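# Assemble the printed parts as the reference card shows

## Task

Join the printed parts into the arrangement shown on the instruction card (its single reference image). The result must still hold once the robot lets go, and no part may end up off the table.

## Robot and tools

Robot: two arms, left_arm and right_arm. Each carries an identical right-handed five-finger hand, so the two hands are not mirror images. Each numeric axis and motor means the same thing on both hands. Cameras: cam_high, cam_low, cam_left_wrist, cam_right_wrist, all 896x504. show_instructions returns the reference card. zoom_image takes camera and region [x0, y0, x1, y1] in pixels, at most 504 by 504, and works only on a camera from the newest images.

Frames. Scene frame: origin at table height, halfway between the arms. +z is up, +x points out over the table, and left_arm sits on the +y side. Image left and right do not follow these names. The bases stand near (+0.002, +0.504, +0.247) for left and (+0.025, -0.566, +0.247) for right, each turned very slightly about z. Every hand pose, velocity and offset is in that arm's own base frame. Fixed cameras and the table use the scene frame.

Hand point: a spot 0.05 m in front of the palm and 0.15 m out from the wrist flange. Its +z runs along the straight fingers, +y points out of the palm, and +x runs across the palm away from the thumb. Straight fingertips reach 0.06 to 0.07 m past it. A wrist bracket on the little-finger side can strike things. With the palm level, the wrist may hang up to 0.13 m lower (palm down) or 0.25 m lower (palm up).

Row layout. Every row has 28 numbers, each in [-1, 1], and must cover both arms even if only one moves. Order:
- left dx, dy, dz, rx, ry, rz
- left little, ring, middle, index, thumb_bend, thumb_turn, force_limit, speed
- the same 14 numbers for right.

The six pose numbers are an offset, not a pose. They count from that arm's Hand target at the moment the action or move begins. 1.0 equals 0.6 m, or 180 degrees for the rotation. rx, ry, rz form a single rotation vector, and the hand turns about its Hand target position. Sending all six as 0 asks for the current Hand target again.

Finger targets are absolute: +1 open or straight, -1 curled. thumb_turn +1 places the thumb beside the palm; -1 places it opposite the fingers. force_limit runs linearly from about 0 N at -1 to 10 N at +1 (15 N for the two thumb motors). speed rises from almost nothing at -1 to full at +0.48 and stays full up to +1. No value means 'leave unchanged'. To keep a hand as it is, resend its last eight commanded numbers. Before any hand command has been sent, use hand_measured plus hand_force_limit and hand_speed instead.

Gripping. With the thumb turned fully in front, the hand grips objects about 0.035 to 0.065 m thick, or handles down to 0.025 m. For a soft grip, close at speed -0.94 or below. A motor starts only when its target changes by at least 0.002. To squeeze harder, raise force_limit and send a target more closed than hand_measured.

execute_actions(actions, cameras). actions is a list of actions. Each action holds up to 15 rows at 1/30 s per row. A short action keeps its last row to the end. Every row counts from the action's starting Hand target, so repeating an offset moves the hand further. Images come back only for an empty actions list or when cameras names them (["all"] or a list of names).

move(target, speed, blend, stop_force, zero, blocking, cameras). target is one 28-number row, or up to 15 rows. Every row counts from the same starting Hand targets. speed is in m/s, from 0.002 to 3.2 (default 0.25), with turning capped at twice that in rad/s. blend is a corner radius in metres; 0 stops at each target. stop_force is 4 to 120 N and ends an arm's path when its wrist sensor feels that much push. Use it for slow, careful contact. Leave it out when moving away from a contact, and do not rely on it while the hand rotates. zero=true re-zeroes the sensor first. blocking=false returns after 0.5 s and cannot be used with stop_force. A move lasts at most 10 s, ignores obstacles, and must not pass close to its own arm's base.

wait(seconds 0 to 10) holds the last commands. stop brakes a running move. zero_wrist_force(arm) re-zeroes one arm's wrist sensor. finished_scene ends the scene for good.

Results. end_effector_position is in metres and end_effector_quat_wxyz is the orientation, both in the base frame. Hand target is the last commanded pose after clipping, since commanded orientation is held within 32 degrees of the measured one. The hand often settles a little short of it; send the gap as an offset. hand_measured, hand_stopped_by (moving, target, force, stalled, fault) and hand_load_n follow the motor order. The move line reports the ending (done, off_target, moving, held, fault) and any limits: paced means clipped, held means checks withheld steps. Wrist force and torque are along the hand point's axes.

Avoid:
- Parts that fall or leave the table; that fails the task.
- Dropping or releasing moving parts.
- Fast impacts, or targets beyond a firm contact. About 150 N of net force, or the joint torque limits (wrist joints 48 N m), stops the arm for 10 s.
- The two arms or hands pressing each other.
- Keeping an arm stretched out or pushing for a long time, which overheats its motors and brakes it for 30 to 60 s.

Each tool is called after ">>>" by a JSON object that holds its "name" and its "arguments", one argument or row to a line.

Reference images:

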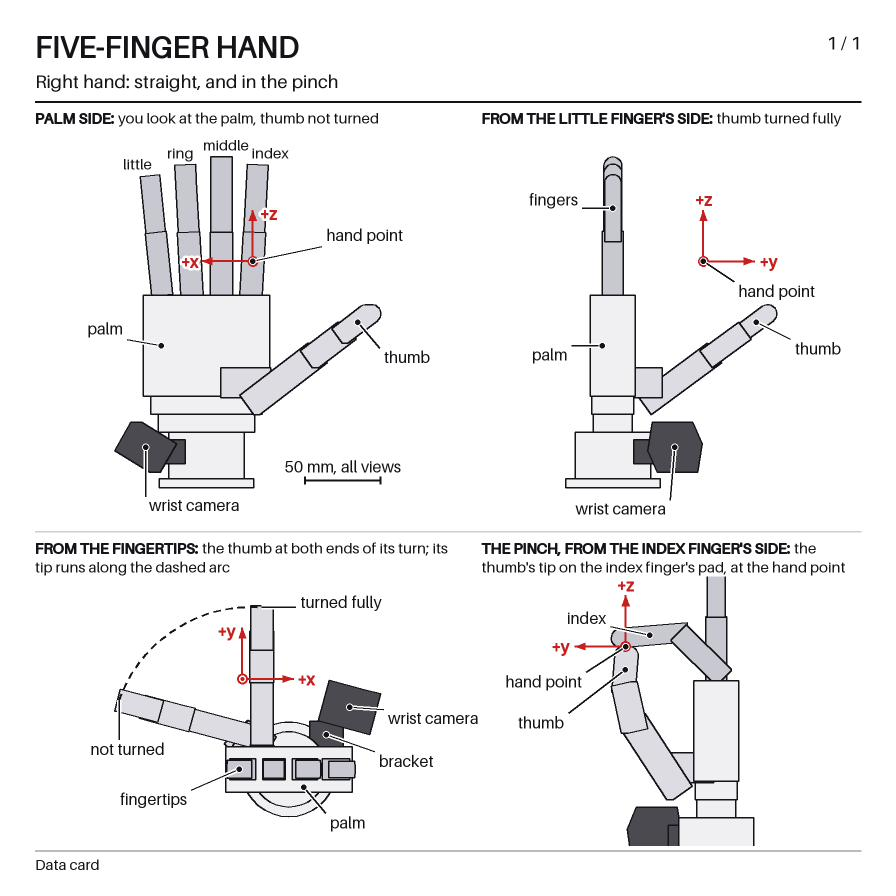

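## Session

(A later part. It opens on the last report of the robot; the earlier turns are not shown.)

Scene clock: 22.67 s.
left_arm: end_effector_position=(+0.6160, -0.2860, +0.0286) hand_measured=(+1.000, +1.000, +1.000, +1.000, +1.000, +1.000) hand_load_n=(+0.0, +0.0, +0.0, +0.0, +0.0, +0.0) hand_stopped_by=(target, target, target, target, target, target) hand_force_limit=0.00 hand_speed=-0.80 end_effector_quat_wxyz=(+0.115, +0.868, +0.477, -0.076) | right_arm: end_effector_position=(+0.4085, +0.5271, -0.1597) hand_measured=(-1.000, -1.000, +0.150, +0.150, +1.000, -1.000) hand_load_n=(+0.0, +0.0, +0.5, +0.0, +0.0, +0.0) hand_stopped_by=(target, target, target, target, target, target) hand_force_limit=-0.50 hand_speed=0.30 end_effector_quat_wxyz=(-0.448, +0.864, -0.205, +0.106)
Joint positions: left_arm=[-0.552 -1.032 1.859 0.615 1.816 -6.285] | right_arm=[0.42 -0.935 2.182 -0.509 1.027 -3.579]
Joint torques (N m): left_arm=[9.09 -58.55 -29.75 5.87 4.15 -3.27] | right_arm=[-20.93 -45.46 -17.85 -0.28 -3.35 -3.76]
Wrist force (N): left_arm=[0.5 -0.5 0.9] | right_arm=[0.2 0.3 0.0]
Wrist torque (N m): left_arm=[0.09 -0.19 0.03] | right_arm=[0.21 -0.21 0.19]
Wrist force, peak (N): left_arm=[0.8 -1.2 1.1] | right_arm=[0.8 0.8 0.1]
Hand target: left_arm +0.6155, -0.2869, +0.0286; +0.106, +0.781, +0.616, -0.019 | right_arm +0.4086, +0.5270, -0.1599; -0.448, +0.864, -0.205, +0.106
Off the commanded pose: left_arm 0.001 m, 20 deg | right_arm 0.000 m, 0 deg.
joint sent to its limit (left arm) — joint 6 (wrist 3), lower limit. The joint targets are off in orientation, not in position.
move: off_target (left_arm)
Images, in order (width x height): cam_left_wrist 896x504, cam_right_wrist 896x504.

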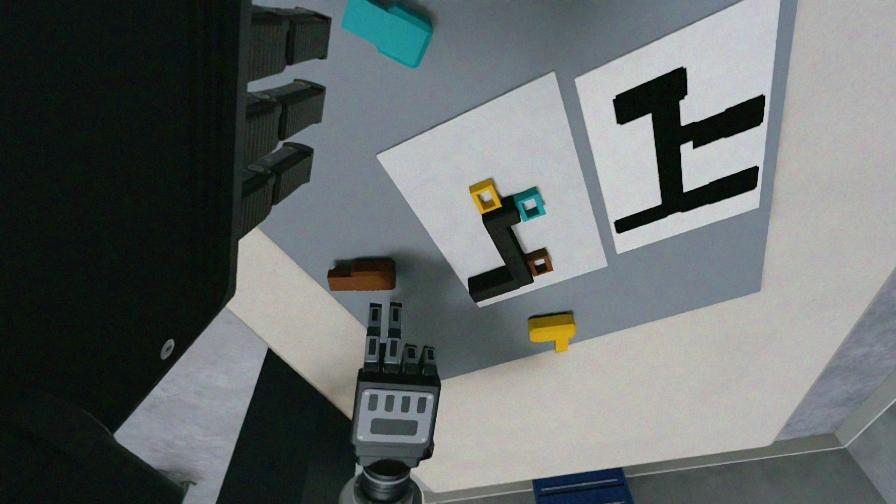

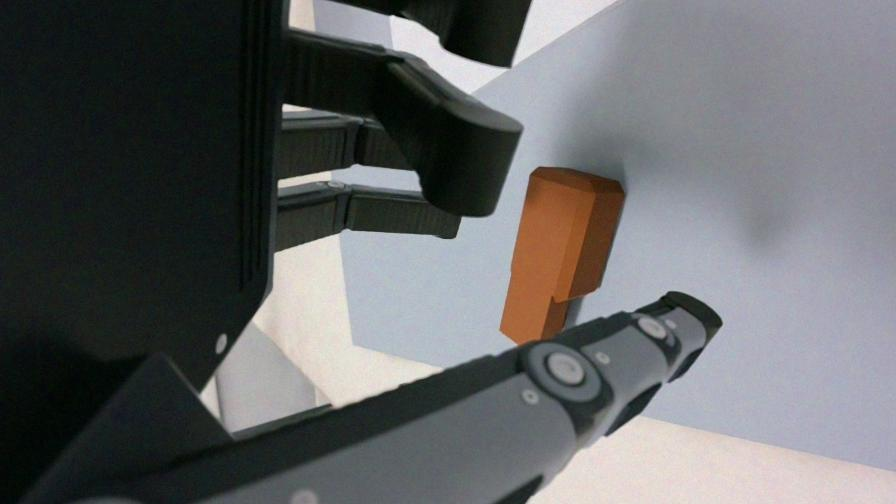

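>>> {"name": "move", "arguments": {
  "target": [0,0,0,0,0,0,1,1,1,1,1,1,0,-0.8,-0.005,0.0075,-0.088,0,0,0,-1,-1,0.15,0.15,1,-1,-0.5,0.3],
  "speed": 0.1,
  "stop_force": 6,
  "cameras": ["cam_left_wrist","cam_right_wrist","cam_low"]
}}

>>> {"name": "zoom_image", "arguments": {
  "camera": "cam_left_wrist",
  "region": [310, 220, 440, 340]
}}

>>> {"name": "zoom_image", "arguments": {
  "camera": "cam_low",
  "region": [390, 230, 540, 330]
}}

Scene clock: 24.87 s.
left_arm: end_effector_position=(+0.6160, -0.2860, +0.0286) hand_measured=(+1.000, +1.000, +1.000, +1.000, +1.000, +1.000) hand_load_n=(+0.0, +0.0, +0.5, +0.0, +0.0, +0.0) hand_stopped_by=(target, target, target, target, target, target) hand_force_limit=0.00 hand_speed=-0.80 end_effector_quat_wxyz=(+0.115, +0.868, +0.477, -0.076) | right_arm: end_effector_position=(+0.4064, +0.5297, -0.1942) hand_measured=(-1.000, -1.000, +0.150, +0.150, +1.000, -1.000) hand_load_n=(+0.0, +0.0, +0.0, +0.0, +0.0, +0.0) hand_stopped_by=(target, target, target, target, target, target) hand_force_limit=-0.50 hand_speed=0.30 end_effector_quat_wxyz=(-0.448, +0.864, -0.205, +0.106)
Joint positions: left_arm=[-0.552 -1.032 1.859 0.615 1.816 -6.285] | right_arm=[0.427 -0.87 2.173 -0.568 1.032 -3.574]
Joint torques (N m): left_arm=[7.22 -57.47 -29.84 5.92 4.13 -3.42] | right_arm=[-24.33 -78.79 -0.56 3.05 -2.83 -3.67]
Wrist force (N): left_arm=[0.4 -0.7 1.1] | right_arm=[0.2 -0.5 3.5]
Wrist torque (N m): left_arm=[0.06 -0.17 0.01] | right_arm=[-0.13 -0.32 0.16]
Wrist force, peak (N): left_arm=[0.8 -1.2 1.0] | right_arm=[7.4 -38.2 -23.8]
Hand target: left_arm +0.6155, -0.2869, +0.0286; +0.106, +0.781, +0.616, -0.019 | right_arm +0.4064, +0.5297, -0.1942; -0.448, +0.864, -0.205, +0.106 (not the last commanded pose)
Off the commanded pose: left_arm 0.001 m, 20 deg | right_arm 0.019 m, 0 deg.
joint sent to its limit (left arm) — joint 6 (wrist 3), lower limit. The joint targets are off in orientation, not in position.
move: contact (right_arm), off_target (left_arm)
Images, in order (width x height): cam_low 896x504, cam_left_wrist 896x504, cam_right_wrist 896x504.

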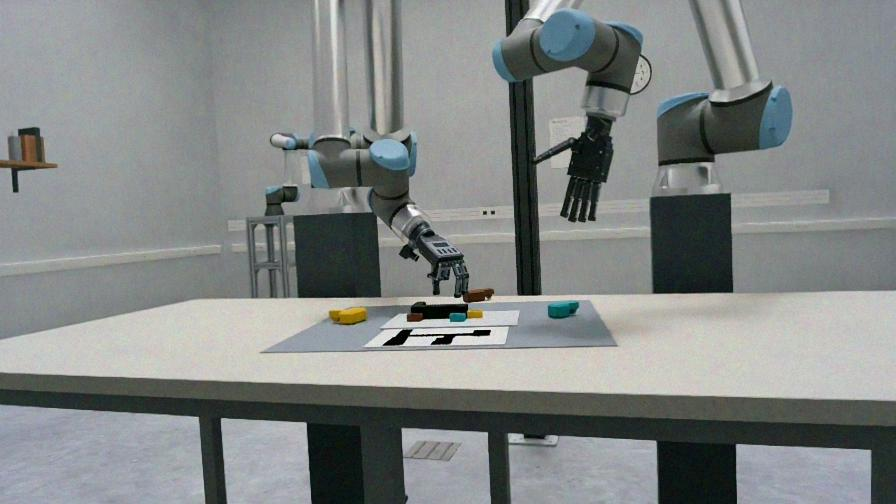

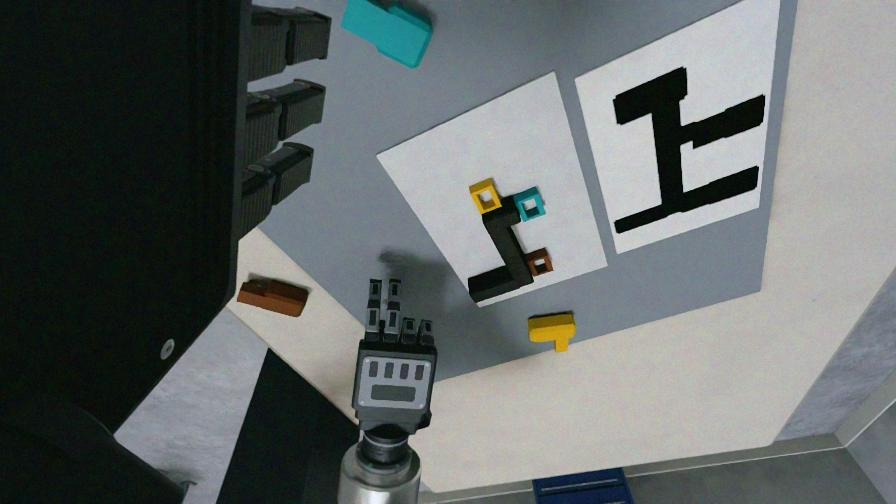

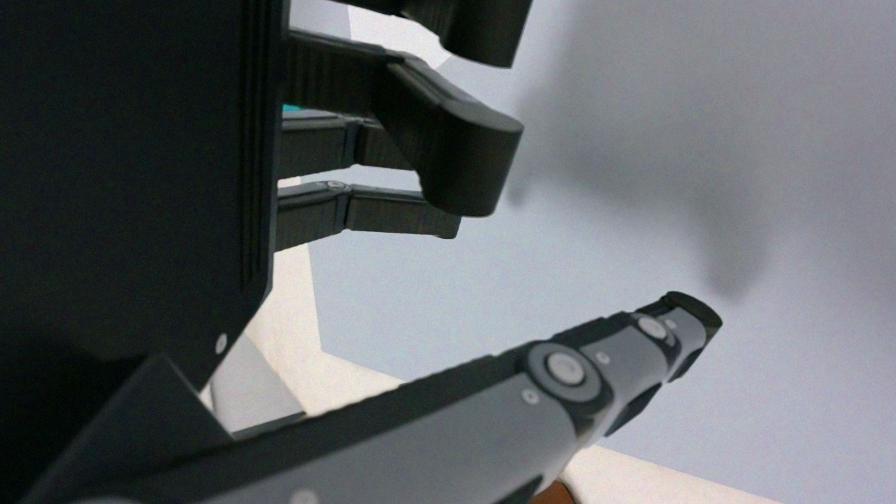

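Scaled by 3.877.

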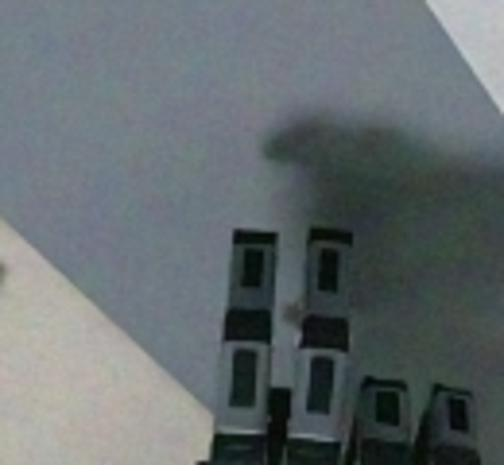

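Scaled by 3.360.

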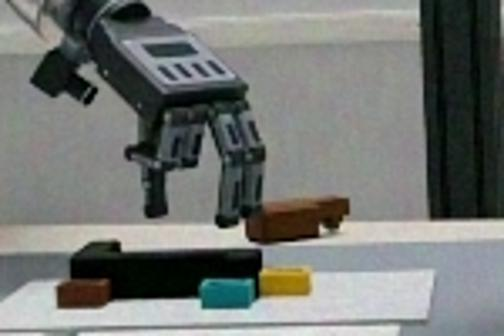

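>>> {"name": "move", "arguments": {
  "target": [
    [0,0,0,0,0,0,1,1,1,1,1,1,0,-0.8,0,0,0.112,0,0,0,-1,-1,0.15,0.15,1,-1,-0.5,0.3],
    [0,0,0,0,0,0,1,1,1,1,1,1,0,-0.8,-0.207,0.04,0.112,0,0,-0.089,-1,-1,0.15,0.15,1,-1,-0.5,0.3]
  ],
  "blend": 0.02,
  "cameras": ["cam_left_wrist","cam_right_wrist"]
}}

>>> {"name": "zoom_image", "arguments": {
  "camera": "cam_left_wrist",
  "region": [230, 240, 350, 360]
}}

Scene clock: 27.40 s.
left_arm: end_effector_position=(+0.6160, -0.2860, +0.0286) hand_measured=(+1.000, +1.000, +1.000, +1.000, +1.000, +1.000) hand_load_n=(+0.0, +0.0, +0.0, +0.0, -0.5, +0.0) hand_stopped_by=(target, target, target, target, target, target) hand_force_limit=0.00 hand_speed=-0.80 end_effector_quat_wxyz=(+0.115, +0.868, +0.477, -0.076) | right_arm: end_effector_position=(+0.2823, +0.5536, -0.1269) hand_measured=(-1.000, -1.000, +0.150, +0.150, +1.000, -1.000) hand_load_n=(+0.0, +0.0, +0.0, +0.0, +0.0, +0.0) hand_stopped_by=(target, target, target, target, target, target) hand_force_limit=-0.50 hand_speed=0.30 end_effector_quat_wxyz=(-0.429, +0.827, -0.324, +0.167)
Joint positions: left_arm=[-0.552 -1.032 1.859 0.615 1.816 -6.285] | right_arm=[0.734 -1.069 2.329 -0.644 1.496 -3.193]
Joint torques (N m): left_arm=[7.29 -58.85 -30.11 5.64 4.14 -3.32] | right_arm=[19.24 -53.47 -16.32 2.43 2.57 3.65]
Wrist force (N): left_arm=[0.6 -0.9 1.1] | right_arm=[0.3 -1.2 3.0]
Wrist torque (N m): left_arm=[0.03 -0.20 0.02] | right_arm=[-0.21 -0.31 -0.04]
Wrist force, peak (N): left_arm=[0.8 -1.3 1.2] | right_arm=[1.4 -2.1 3.6]
Hand target: left_arm +0.6155, -0.2869, +0.0286; +0.106, +0.781, +0.616, -0.019 | right_arm +0.2822, +0.5537, -0.1270; -0.429, +0.827, -0.324, +0.167
Off the commanded pose: left_arm 0.001 m, 20 deg | right_arm 0.000 m, 0 deg.
joint sent to its limit (left arm) — joint 6 (wrist 3), lower limit. The joint targets are off in orientation, not in position.
move: off_target (left_arm)
Images, in order (width x height): cam_left_wrist 896x504, cam_right_wrist 896x504.

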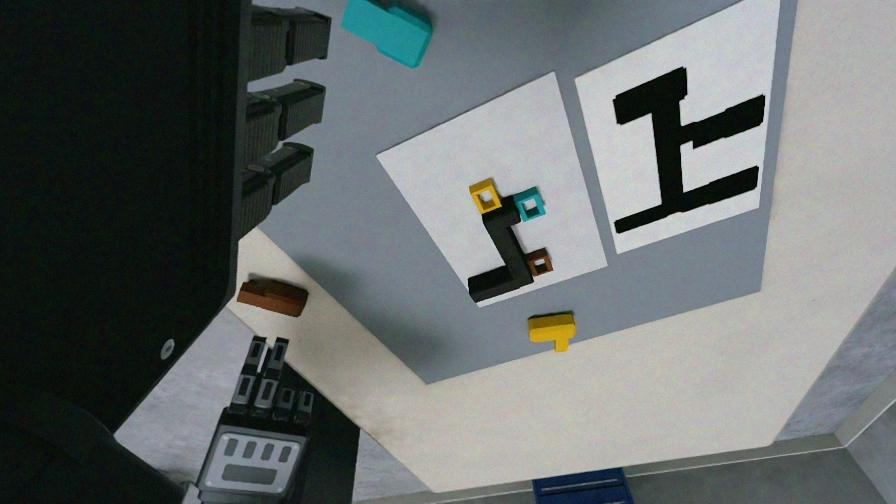

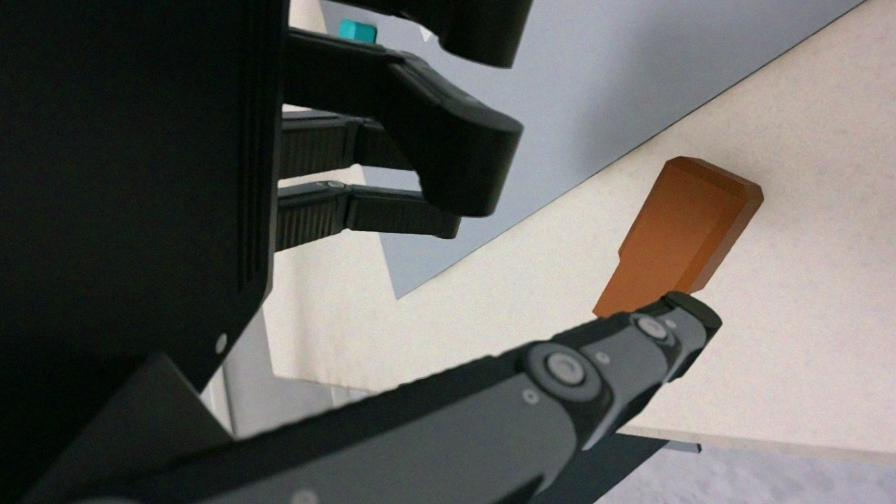

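Scaled by 4.200.

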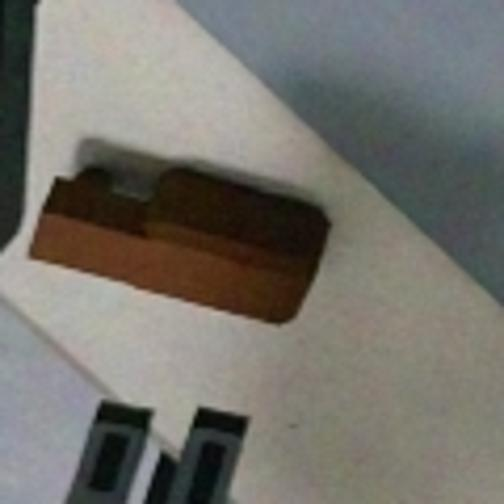

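>>> {"name": "move", "arguments": {
  "target": [0,0,0,0,0,0,1,1,1,1,1,1,0,-0.8,0.0135,0.0147,-0.105,0,0,0,-1,-1,0.15,0.15,1,-1,-0.5,0.3],
  "speed": 0.08,
  "stop_force": 5,
  "cameras": ["cam_left_wrist","cam_right_wrist"]
}}

>>> {"name": "zoom_image", "arguments": {
  "camera": "cam_left_wrist",
  "region": [230, 240, 350, 360]
}}

Scene clock: 30.63 s.
left_arm: end_effector_position=(+0.6160, -0.2860, +0.0286) hand_measured=(+1.000, +1.000, +1.000, +1.000, +1.000, +1.000) hand_load_n=(+0.0, +0.0, -0.5, +0.0, +0.0, +0.0) hand_stopped_by=(target, target, target, target, target, target) hand_force_limit=0.00 hand_speed=-0.80 end_effector_quat_wxyz=(+0.115, +0.868, +0.477, -0.076) | right_arm: end_effector_position=(+0.2903, +0.5625, -0.1900) hand_measured=(-1.000, -1.000, +0.150, +0.150, +1.000, -1.000) hand_load_n=(+0.0, +0.0, +0.0, +0.0, +0.0, +0.5) hand_stopped_by=(target, target, target, target, target, target) hand_force_limit=-0.50 hand_speed=0.30 end_effector_quat_wxyz=(-0.429, +0.827, -0.324, +0.167)
Joint positions: left_arm=[-0.552 -1.032 1.859 0.615 1.816 -6.285] | right_arm=[0.737 -0.927 2.297 -0.754 1.498 -3.191]
Joint torques (N m): left_arm=[7.78 -59.15 -29.87 5.41 4.13 -3.28] | right_arm=[17.95 -42.37 -12.41 -1.31 2.75 3.44]
Wrist force (N): left_arm=[0.5 -0.8 0.8] | right_arm=[0.2 -1.1 3.0]
Wrist torque (N m): left_arm=[0.06 -0.19 0.02] | right_arm=[-0.20 -0.29 -0.04]
Wrist force, peak (N): left_arm=[0.8 -1.2 1.0] | right_arm=[0.5 -1.1 3.6]
Hand target: left_arm +0.6155, -0.2869, +0.0286; +0.106, +0.781, +0.616, -0.019 | right_arm +0.2903, +0.5625, -0.1900; -0.429, +0.827, -0.324, +0.167
Off the commanded pose: left_arm 0.001 m, 20 deg | right_arm 0.000 m, 0 deg.
joint sent to its limit (left arm) — joint 6 (wrist 3), lower limit. The joint targets are off in orientation, not in position.
move: off_target (left_arm)
Images, in order (width x height): cam_left_wrist 896x504, cam_right_wrist 896x504.

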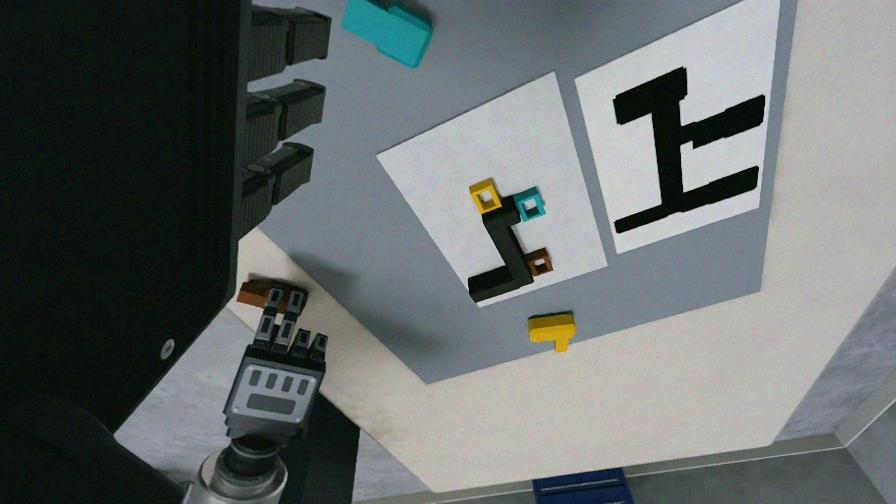

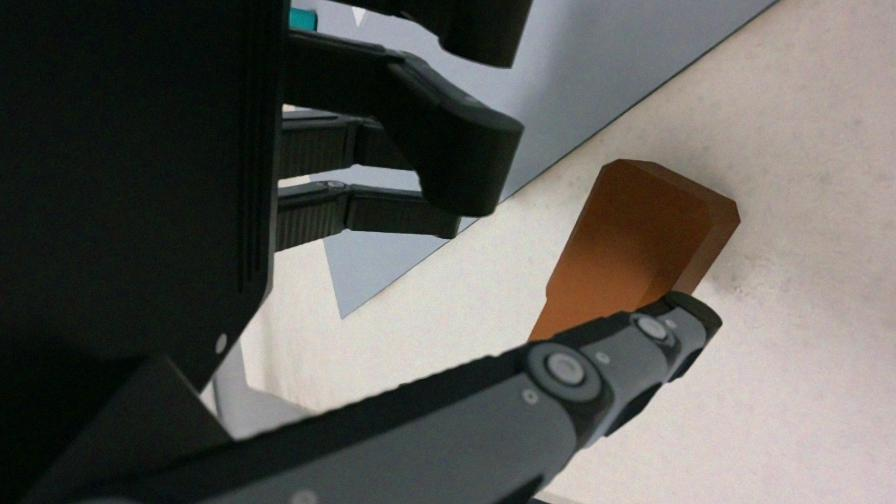

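Scaled by 4.200.

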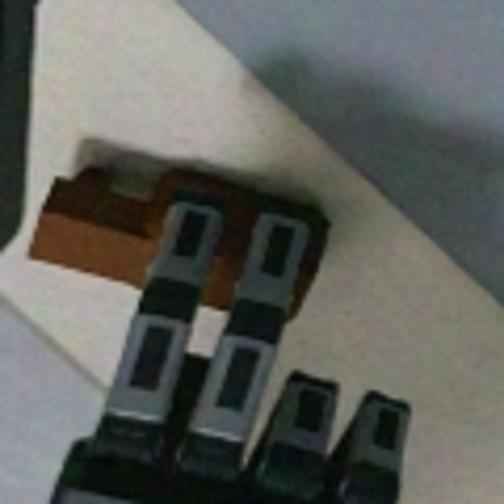

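>>> {"name": "move", "arguments": {
  "target": [0,0,0,0,0,0,1,1,1,1,1,1,0,-0.8,0,0,-0.055,0,0,0,-1,-1,0.15,0.15,1,-1,-0.5,0.3],
  "speed": 0.03,
  "stop_force": 4,
  "cameras": ["cam_left_wrist","cam_right_wrist","cam_low"]
}}

>>> {"name": "zoom_image", "arguments": {
  "camera": "cam_left_wrist",
  "region": [230, 240, 350, 360]
}}

>>> {"name": "zoom_image", "arguments": {
  "camera": "cam_low",
  "region": [420, 240, 540, 320]
}}

Scene clock: 33.40 s.
left_arm: end_effector_position=(+0.6160, -0.2860, +0.0286) hand_measured=(+1.000, +1.000, +1.000, +1.000, +1.000, +1.000) hand_load_n=(+0.0, +0.0, +0.0, +0.0, -0.5, +0.0) hand_stopped_by=(target, target, target, target, target, target) hand_force_limit=0.00 hand_speed=-0.80 end_effector_quat_wxyz=(+0.115, +0.868, +0.477, -0.076) | right_arm: end_effector_position=(+0.2903, +0.5625, -0.2222) hand_measured=(-1.000, -1.000, +0.150, +0.150, +1.000, -1.000) hand_load_n=(+0.0, +0.0, -0.5, +0.0, +0.0, +0.0) hand_stopped_by=(target, target, target, target, target, target) hand_force_limit=-0.50 hand_speed=0.30 end_effector_quat_wxyz=(-0.429, +0.827, -0.324, +0.167)
Joint positions: left_arm=[-0.552 -1.032 1.859 0.615 1.816 -6.285] | right_arm=[0.737 -0.858 2.286 -0.812 1.498 -3.191]
Joint torques (N m): left_arm=[7.43 -59.17 -29.03 5.1 4.27 -3.32] | right_arm=[10.18 -70.21 4.75 2.48 1.59 1.42]
Wrist force (N): left_arm=[0.8 -1.1 0.8] | right_arm=[0.3 -4.7 0.3]
Wrist torque (N m): left_arm=[0.01 -0.22 0.03] | right_arm=[-0.11 -0.28 -0.11]
Wrist force, peak (N): left_arm=[0.6 -1.2 1.1] | right_arm=[0.2 -8.3 -2.3]
Hand target: left_arm +0.6155, -0.2869, +0.0286; +0.106, +0.781, +0.616, -0.019 | right_arm +0.2903, +0.5625, -0.2222; -0.429, +0.827, -0.324, +0.167 (not the last commanded pose)
Off the commanded pose: left_arm 0.001 m, 20 deg | right_arm 0.001 m, 0 deg.
joint sent to its limit (left arm) — joint 6 (wrist 3), lower limit. The joint targets are off in orientation, not in position.
move: contact (right_arm), off_target (left_arm)
Images, in order (width x height): cam_low 896x504, cam_left_wrist 896x504, cam_right_wrist 896x504.

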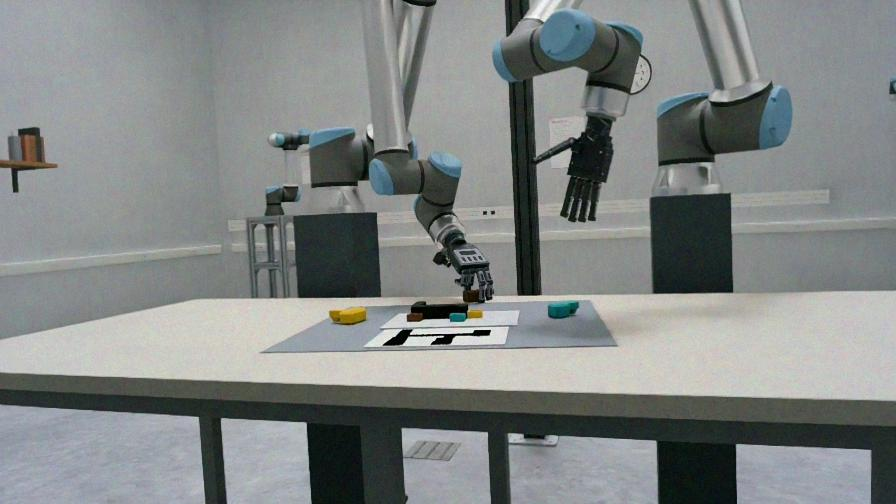

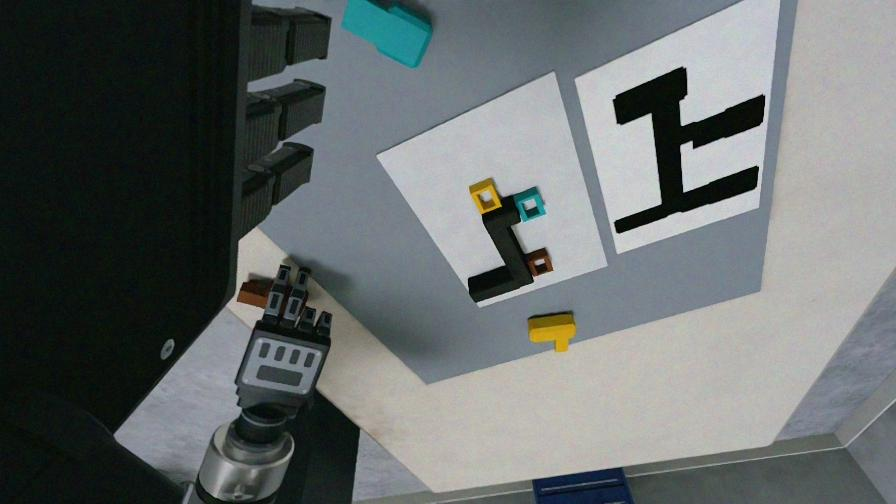

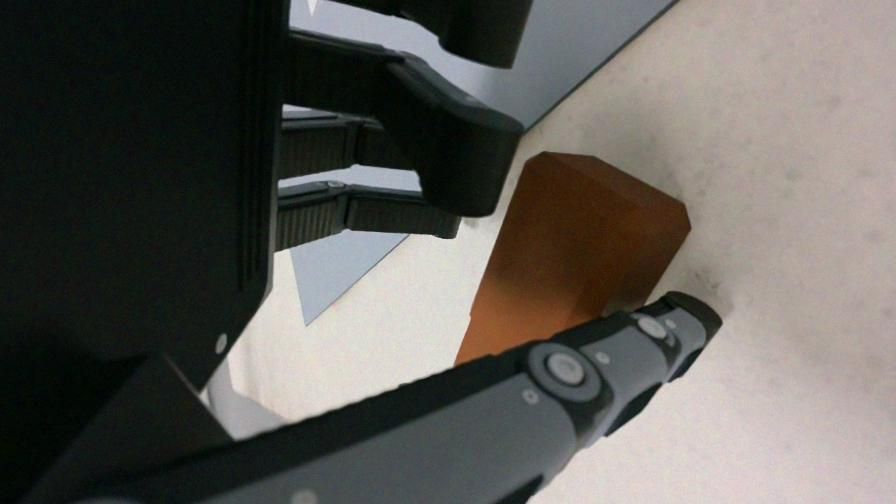

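Scaled by 4.200.

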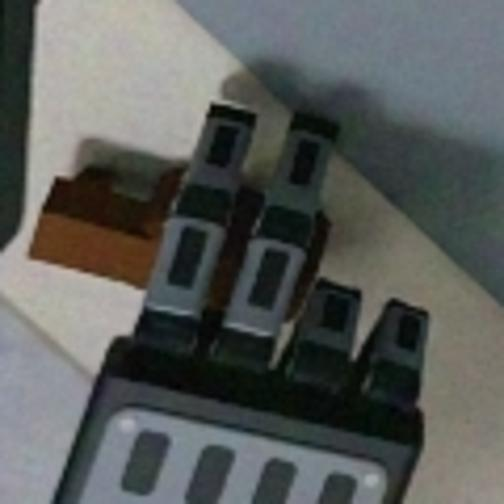

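Scaled by 4.200.

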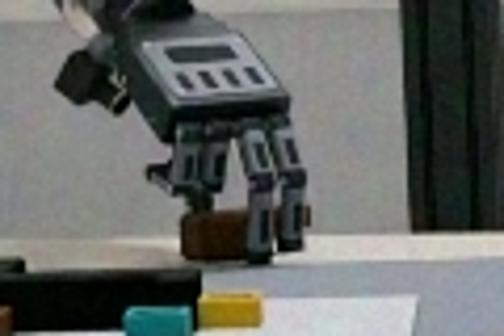

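>>> {"name": "move", "arguments": {
  "target": [0,0,0,0,0,0,1,1,1,1,1,1,0,-0.8,0,0,0.007,0,0,0,-1,-1,0.15,0.15,0.0,-1,-0.6,-0.7],
  "speed": 0.03,
  "cameras": ["cam_left_wrist","cam_right_wrist"]
}}

>>> {"name": "move", "arguments": {
  "target": [0,0,0,0,0,0,1,1,1,1,1,1,0,-0.8,0,0,0,0,0,0,-1,-1,-0.5,-0.5,0.0,-1,-0.4,-0.8],
  "speed": 0.03,
  "cameras": ["cam_left_wrist","cam_right_wrist"]
}}

>>> {"name": "zoom_image", "arguments": {
  "camera": "cam_left_wrist",
  "region": [230, 240, 350, 360]
}}

Scene clock: 35.40 s.
left_arm: end_effector_position=(+0.6160, -0.2860, +0.0286) hand_measured=(+1.000, +1.000, +1.000, +1.000, +1.000, +1.000) hand_load_n=(+0.0, +0.0, +0.0, +0.0, +0.0, +0.0) hand_stopped_by=(target, target, target, target, target, target) hand_force_limit=0.00 hand_speed=-0.80 end_effector_quat_wxyz=(+0.115, +0.868, +0.477, -0.076) | right_arm: end_effector_position=(+0.2902, +0.5624, -0.2180) hand_measured=(-1.000, -1.000, +0.150, +0.150, +0.376, -1.000) hand_load_n=(+0.0, +0.0, +0.0, +0.0, +3.0, +4.0) hand_stopped_by=(target, target, target, target, force, target) hand_force_limit=-0.60 hand_speed=-0.70 end_effector_quat_wxyz=(-0.429, +0.827, -0.324, +0.167)
Joint positions: left_arm=[-0.552 -1.032 1.859 0.615 1.816 -6.285] | right_arm=[0.737 -0.867 2.288 -0.805 1.498 -3.191]
Joint torques (N m): left_arm=[7.09 -59.12 -28.88 5.17 4.28 -3.13] | right_arm=[8.11 -71.61 -2.93 0.19 1.61 1.33]
Wrist force (N): left_arm=[0.5 -0.8 0.8] | right_arm=[-2.4 -0.9 -2.1]
Wrist torque (N m): left_arm=[0.05 -0.18 0.02] | right_arm=[-0.25 -0.18 -0.01]
Wrist force, peak (N): left_arm=[0.5 -1.3 1.2] | right_arm=[0.6 -4.9 0.6]
Hand target: left_arm +0.6155, -0.2869, +0.0286; +0.106, +0.781, +0.616, -0.019 | right_arm +0.2903, +0.5625, -0.2180; -0.429, +0.827, -0.324, +0.167
Off the commanded pose: left_arm 0.001 m, 20 deg | right_arm 0.000 m, 0 deg.
joint sent to its limit (left arm) — joint 6 (wrist 3), lower limit. The joint targets are off in orientation, not in position.
move: off_target (left_arm)
Images, in order (width x height): cam_left_wrist 896x504, cam_right_wrist 896x504.

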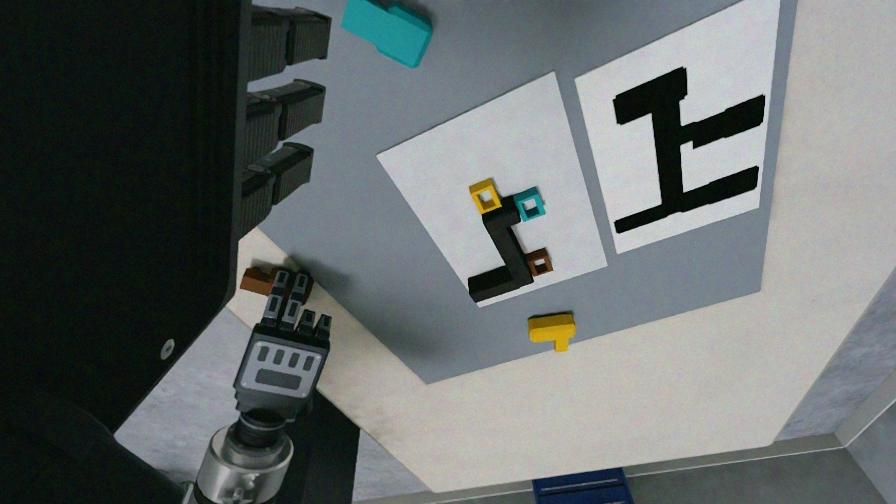

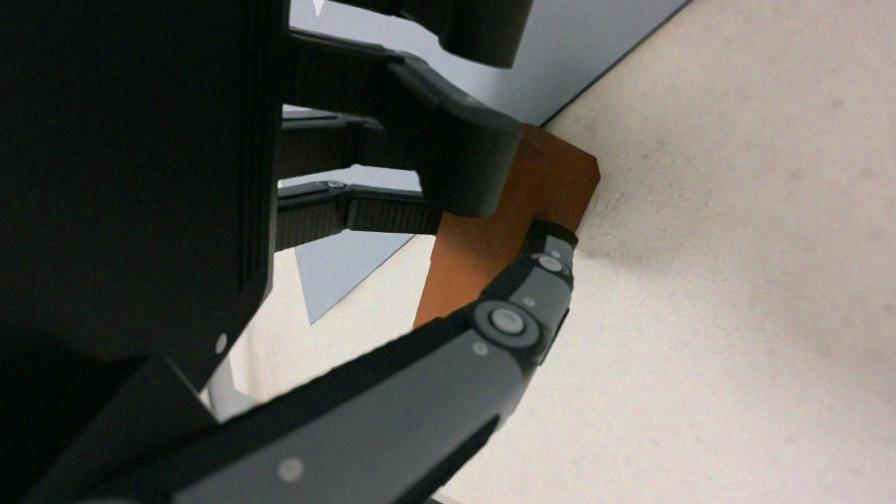

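Scene clock: 35.90 s.
left_arm: end_effector_position=(+0.6160, -0.2860, +0.0286) hand_measured=(+1.000, +1.000, +1.000, +1.000, +1.000, +1.000) hand_load_n=(+0.0, +0.0, +0.0, +0.0, +0.0, +0.0) hand_stopped_by=(target, target, target, target, target, target) hand_force_limit=0.00 hand_speed=-0.80 end_effector_quat_wxyz=(+0.115, +0.868, +0.477, -0.076) | right_arm: end_effector_position=(+0.2902, +0.5624, -0.2180) hand_measured=(-1.000, -1.000, +0.116, +0.098, +0.376, -1.000) hand_load_n=(+0.0, +0.0, +5.0, +8.5, +9.5, -1.5) hand_stopped_by=(target, target, force, force, force, target) hand_force_limit=-0.40 hand_speed=-0.80 end_effector_quat_wxyz=(-0.429, +0.827, -0.324, +0.167)
Joint positions: left_arm=[-0.552 -1.032 1.859 0.615 1.816 -6.285] | right_arm=[0.737 -0.867 2.288 -0.805 1.498 -3.191]
Joint torques (N m): left_arm=[7.13 -60.45 -28.72 4.79 4.24 -3.28] | right_arm=[9.99 -70.76 -9.85 -1.36 1.27 1.66]
Wrist force (N): left_arm=[0.5 -0.7 1.0] | right_arm=[-0.2 -1.3 2.1]
Wrist torque (N m): left_arm=[0.05 -0.19 0.02] | right_arm=[-0.23 -0.27 -0.04]
Wrist force, peak (N): left_arm=[0.7 -1.0 1.0] | right_arm=[-2.3 -1.4 -2.2]
Hand target: left_arm +0.6155, -0.2869, +0.0286; +0.106, +0.781, +0.616, -0.019 | right_arm +0.2903, +0.5625, -0.2180; -0.429, +0.827, -0.324, +0.167
Off the commanded pose: left_arm 0.001 m, 20 deg | right_arm 0.000 m, 0 deg.
joint sent to its limit (left arm) — joint 6 (wrist 3), lower limit. The joint targets are off in orientation, not in position.
move: off_target (left_arm)
Images, in order (width x height): cam_left_wrist 896x504, cam_right_wrist 896x504.

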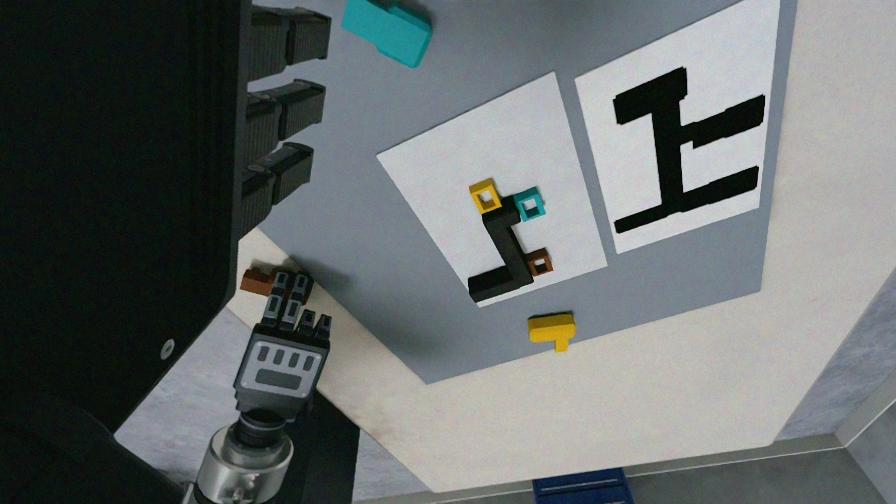

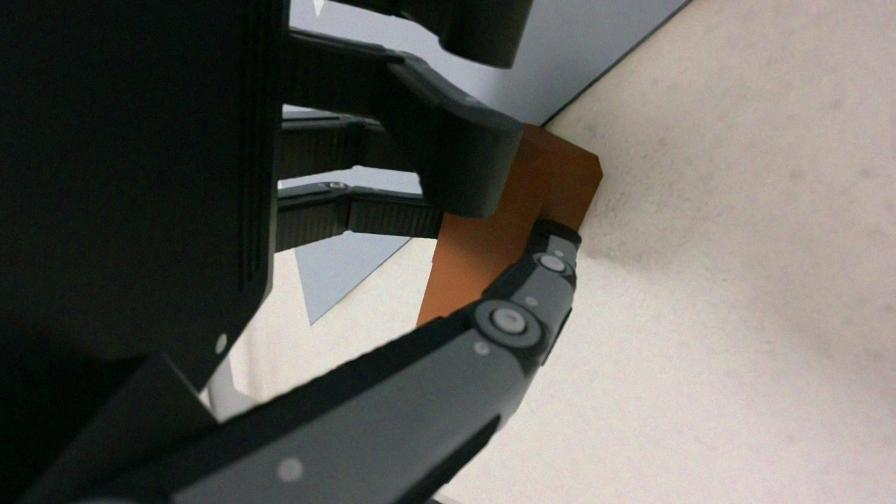

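Scaled by 4.200.

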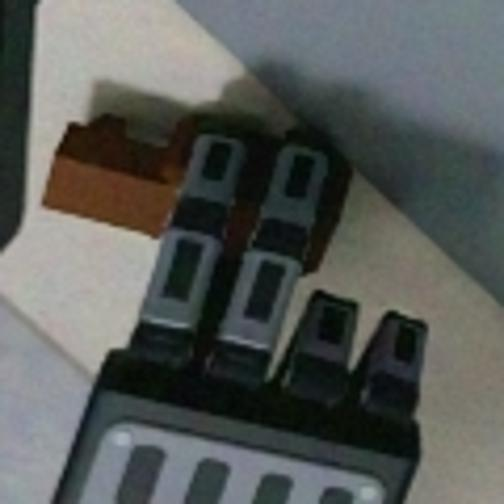

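>>> {"name": "move", "arguments": {
  "target": [0,0,0,0,0,0,1,1,1,1,1,1,0,-0.8,0,0,0.1,0,0,0,-1,-1,-0.5,-0.5,0.0,-1,-0.4,-0.8],
  "speed": 0.1,
  "cameras": ["cam_left_wrist","cam_right_wrist","cam_low"]
}}

>>> {"name": "zoom_image", "arguments": {
  "camera": "cam_low",
  "region": [420, 220, 540, 320]
}}

>>> {"name": "zoom_image", "arguments": {
  "camera": "cam_left_wrist",
  "region": [220, 240, 350, 380]
}}

Scene clock: 37.27 s.
left_arm: end_effector_position=(+0.6160, -0.2860, +0.0286) hand_measured=(+1.000, +1.000, +1.000, +1.000, +1.000, +1.000) hand_load_n=(+0.0, +0.0, +0.0, +0.0, +0.0, +0.0) hand_stopped_by=(target, target, target, target, target, target) hand_force_limit=0.00 hand_speed=-0.80 end_effector_quat_wxyz=(+0.115, +0.868, +0.477, -0.076) | right_arm: end_effector_position=(+0.2902, +0.5625, -0.1582) hand_measured=(-1.000, -1.000, +0.116, +0.098, +0.376, -1.000) hand_load_n=(+0.0, +0.0, +6.0, +8.0, +9.5, -2.0) hand_stopped_by=(target, target, force, force, force, target) hand_force_limit=-0.40 hand_speed=-0.80 end_effector_quat_wxyz=(-0.429, +0.827, -0.324, +0.167)
Joint positions: left_arm=[-0.552 -1.032 1.859 0.615 1.816 -6.285] | right_arm=[0.737 -0.995 2.303 -0.693 1.498 -3.191]
Joint torques (N m): left_arm=[7.56 -60.14 -29.03 4.7 4.33 -3.17] | right_arm=[-22.16 -70.74 0.56 3.24 -1.04 -2.64]
Wrist force (N): left_arm=[0.5 -0.9 0.9] | right_arm=[0.2 -0.8 3.3]
Wrist torque (N m): left_arm=[0.04 -0.18 0.02] | right_arm=[-0.20 -0.31 -0.03]
Wrist force, peak (N): left_arm=[0.8 -1.1 1.2] | right_arm=[0.1 -1.4 3.7]
Hand target: left_arm +0.6155, -0.2869, +0.0286; +0.106, +0.781, +0.616, -0.019 | right_arm +0.2903, +0.5625, -0.1580; -0.429, +0.827, -0.324, +0.167
Off the commanded pose: left_arm 0.001 m, 20 deg | right_arm 0.000 m, 0 deg.
joint sent to its limit (left arm) — joint 6 (wrist 3), lower limit. The joint targets are off in orientation, not in position.
move: off_target (left_arm)
Images, in order (width x height): cam_low 896x504, cam_left_wrist 896x504, cam_right_wrist 896x504.

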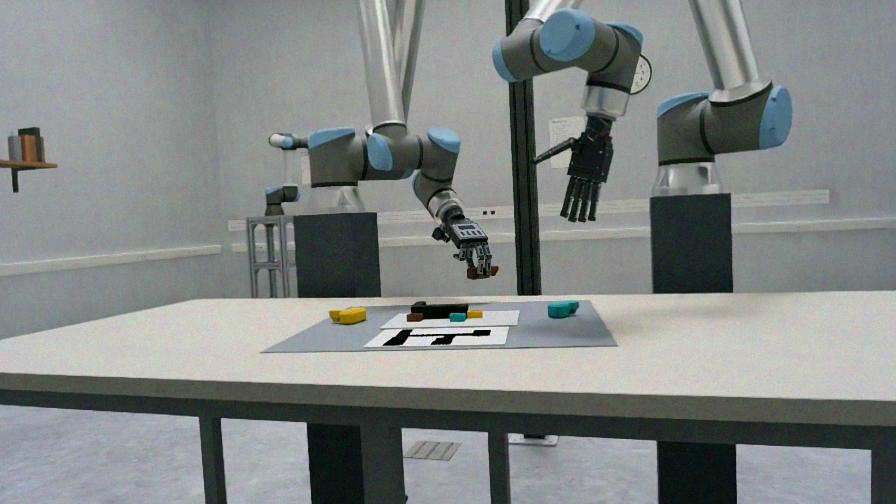

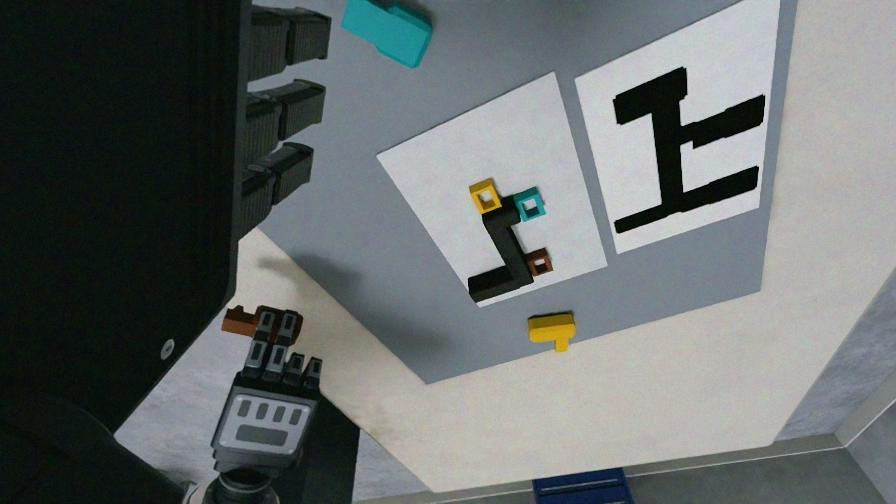

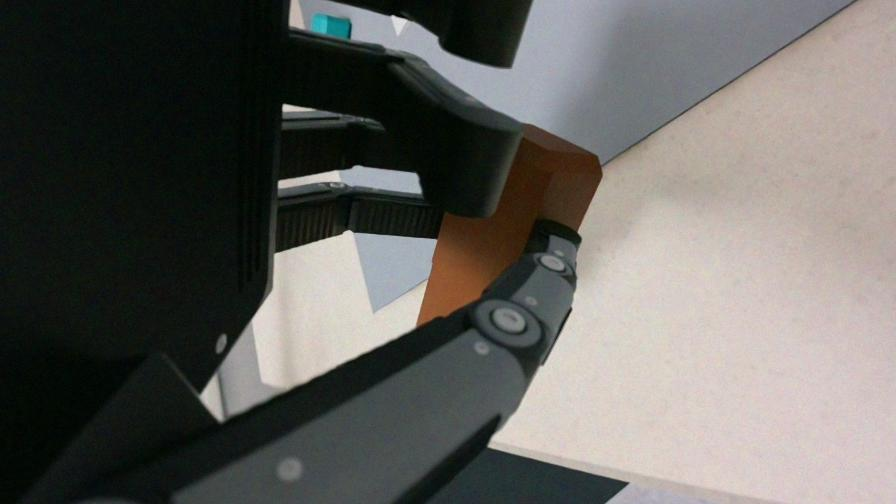

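Scaled by 4.200.

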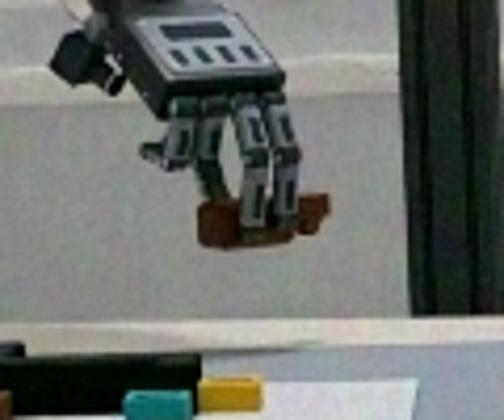

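Scaled by 3.600.

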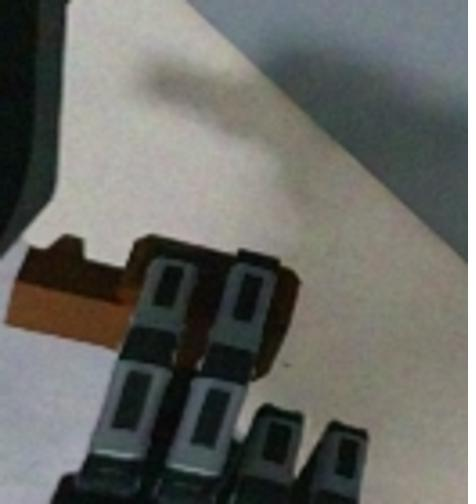

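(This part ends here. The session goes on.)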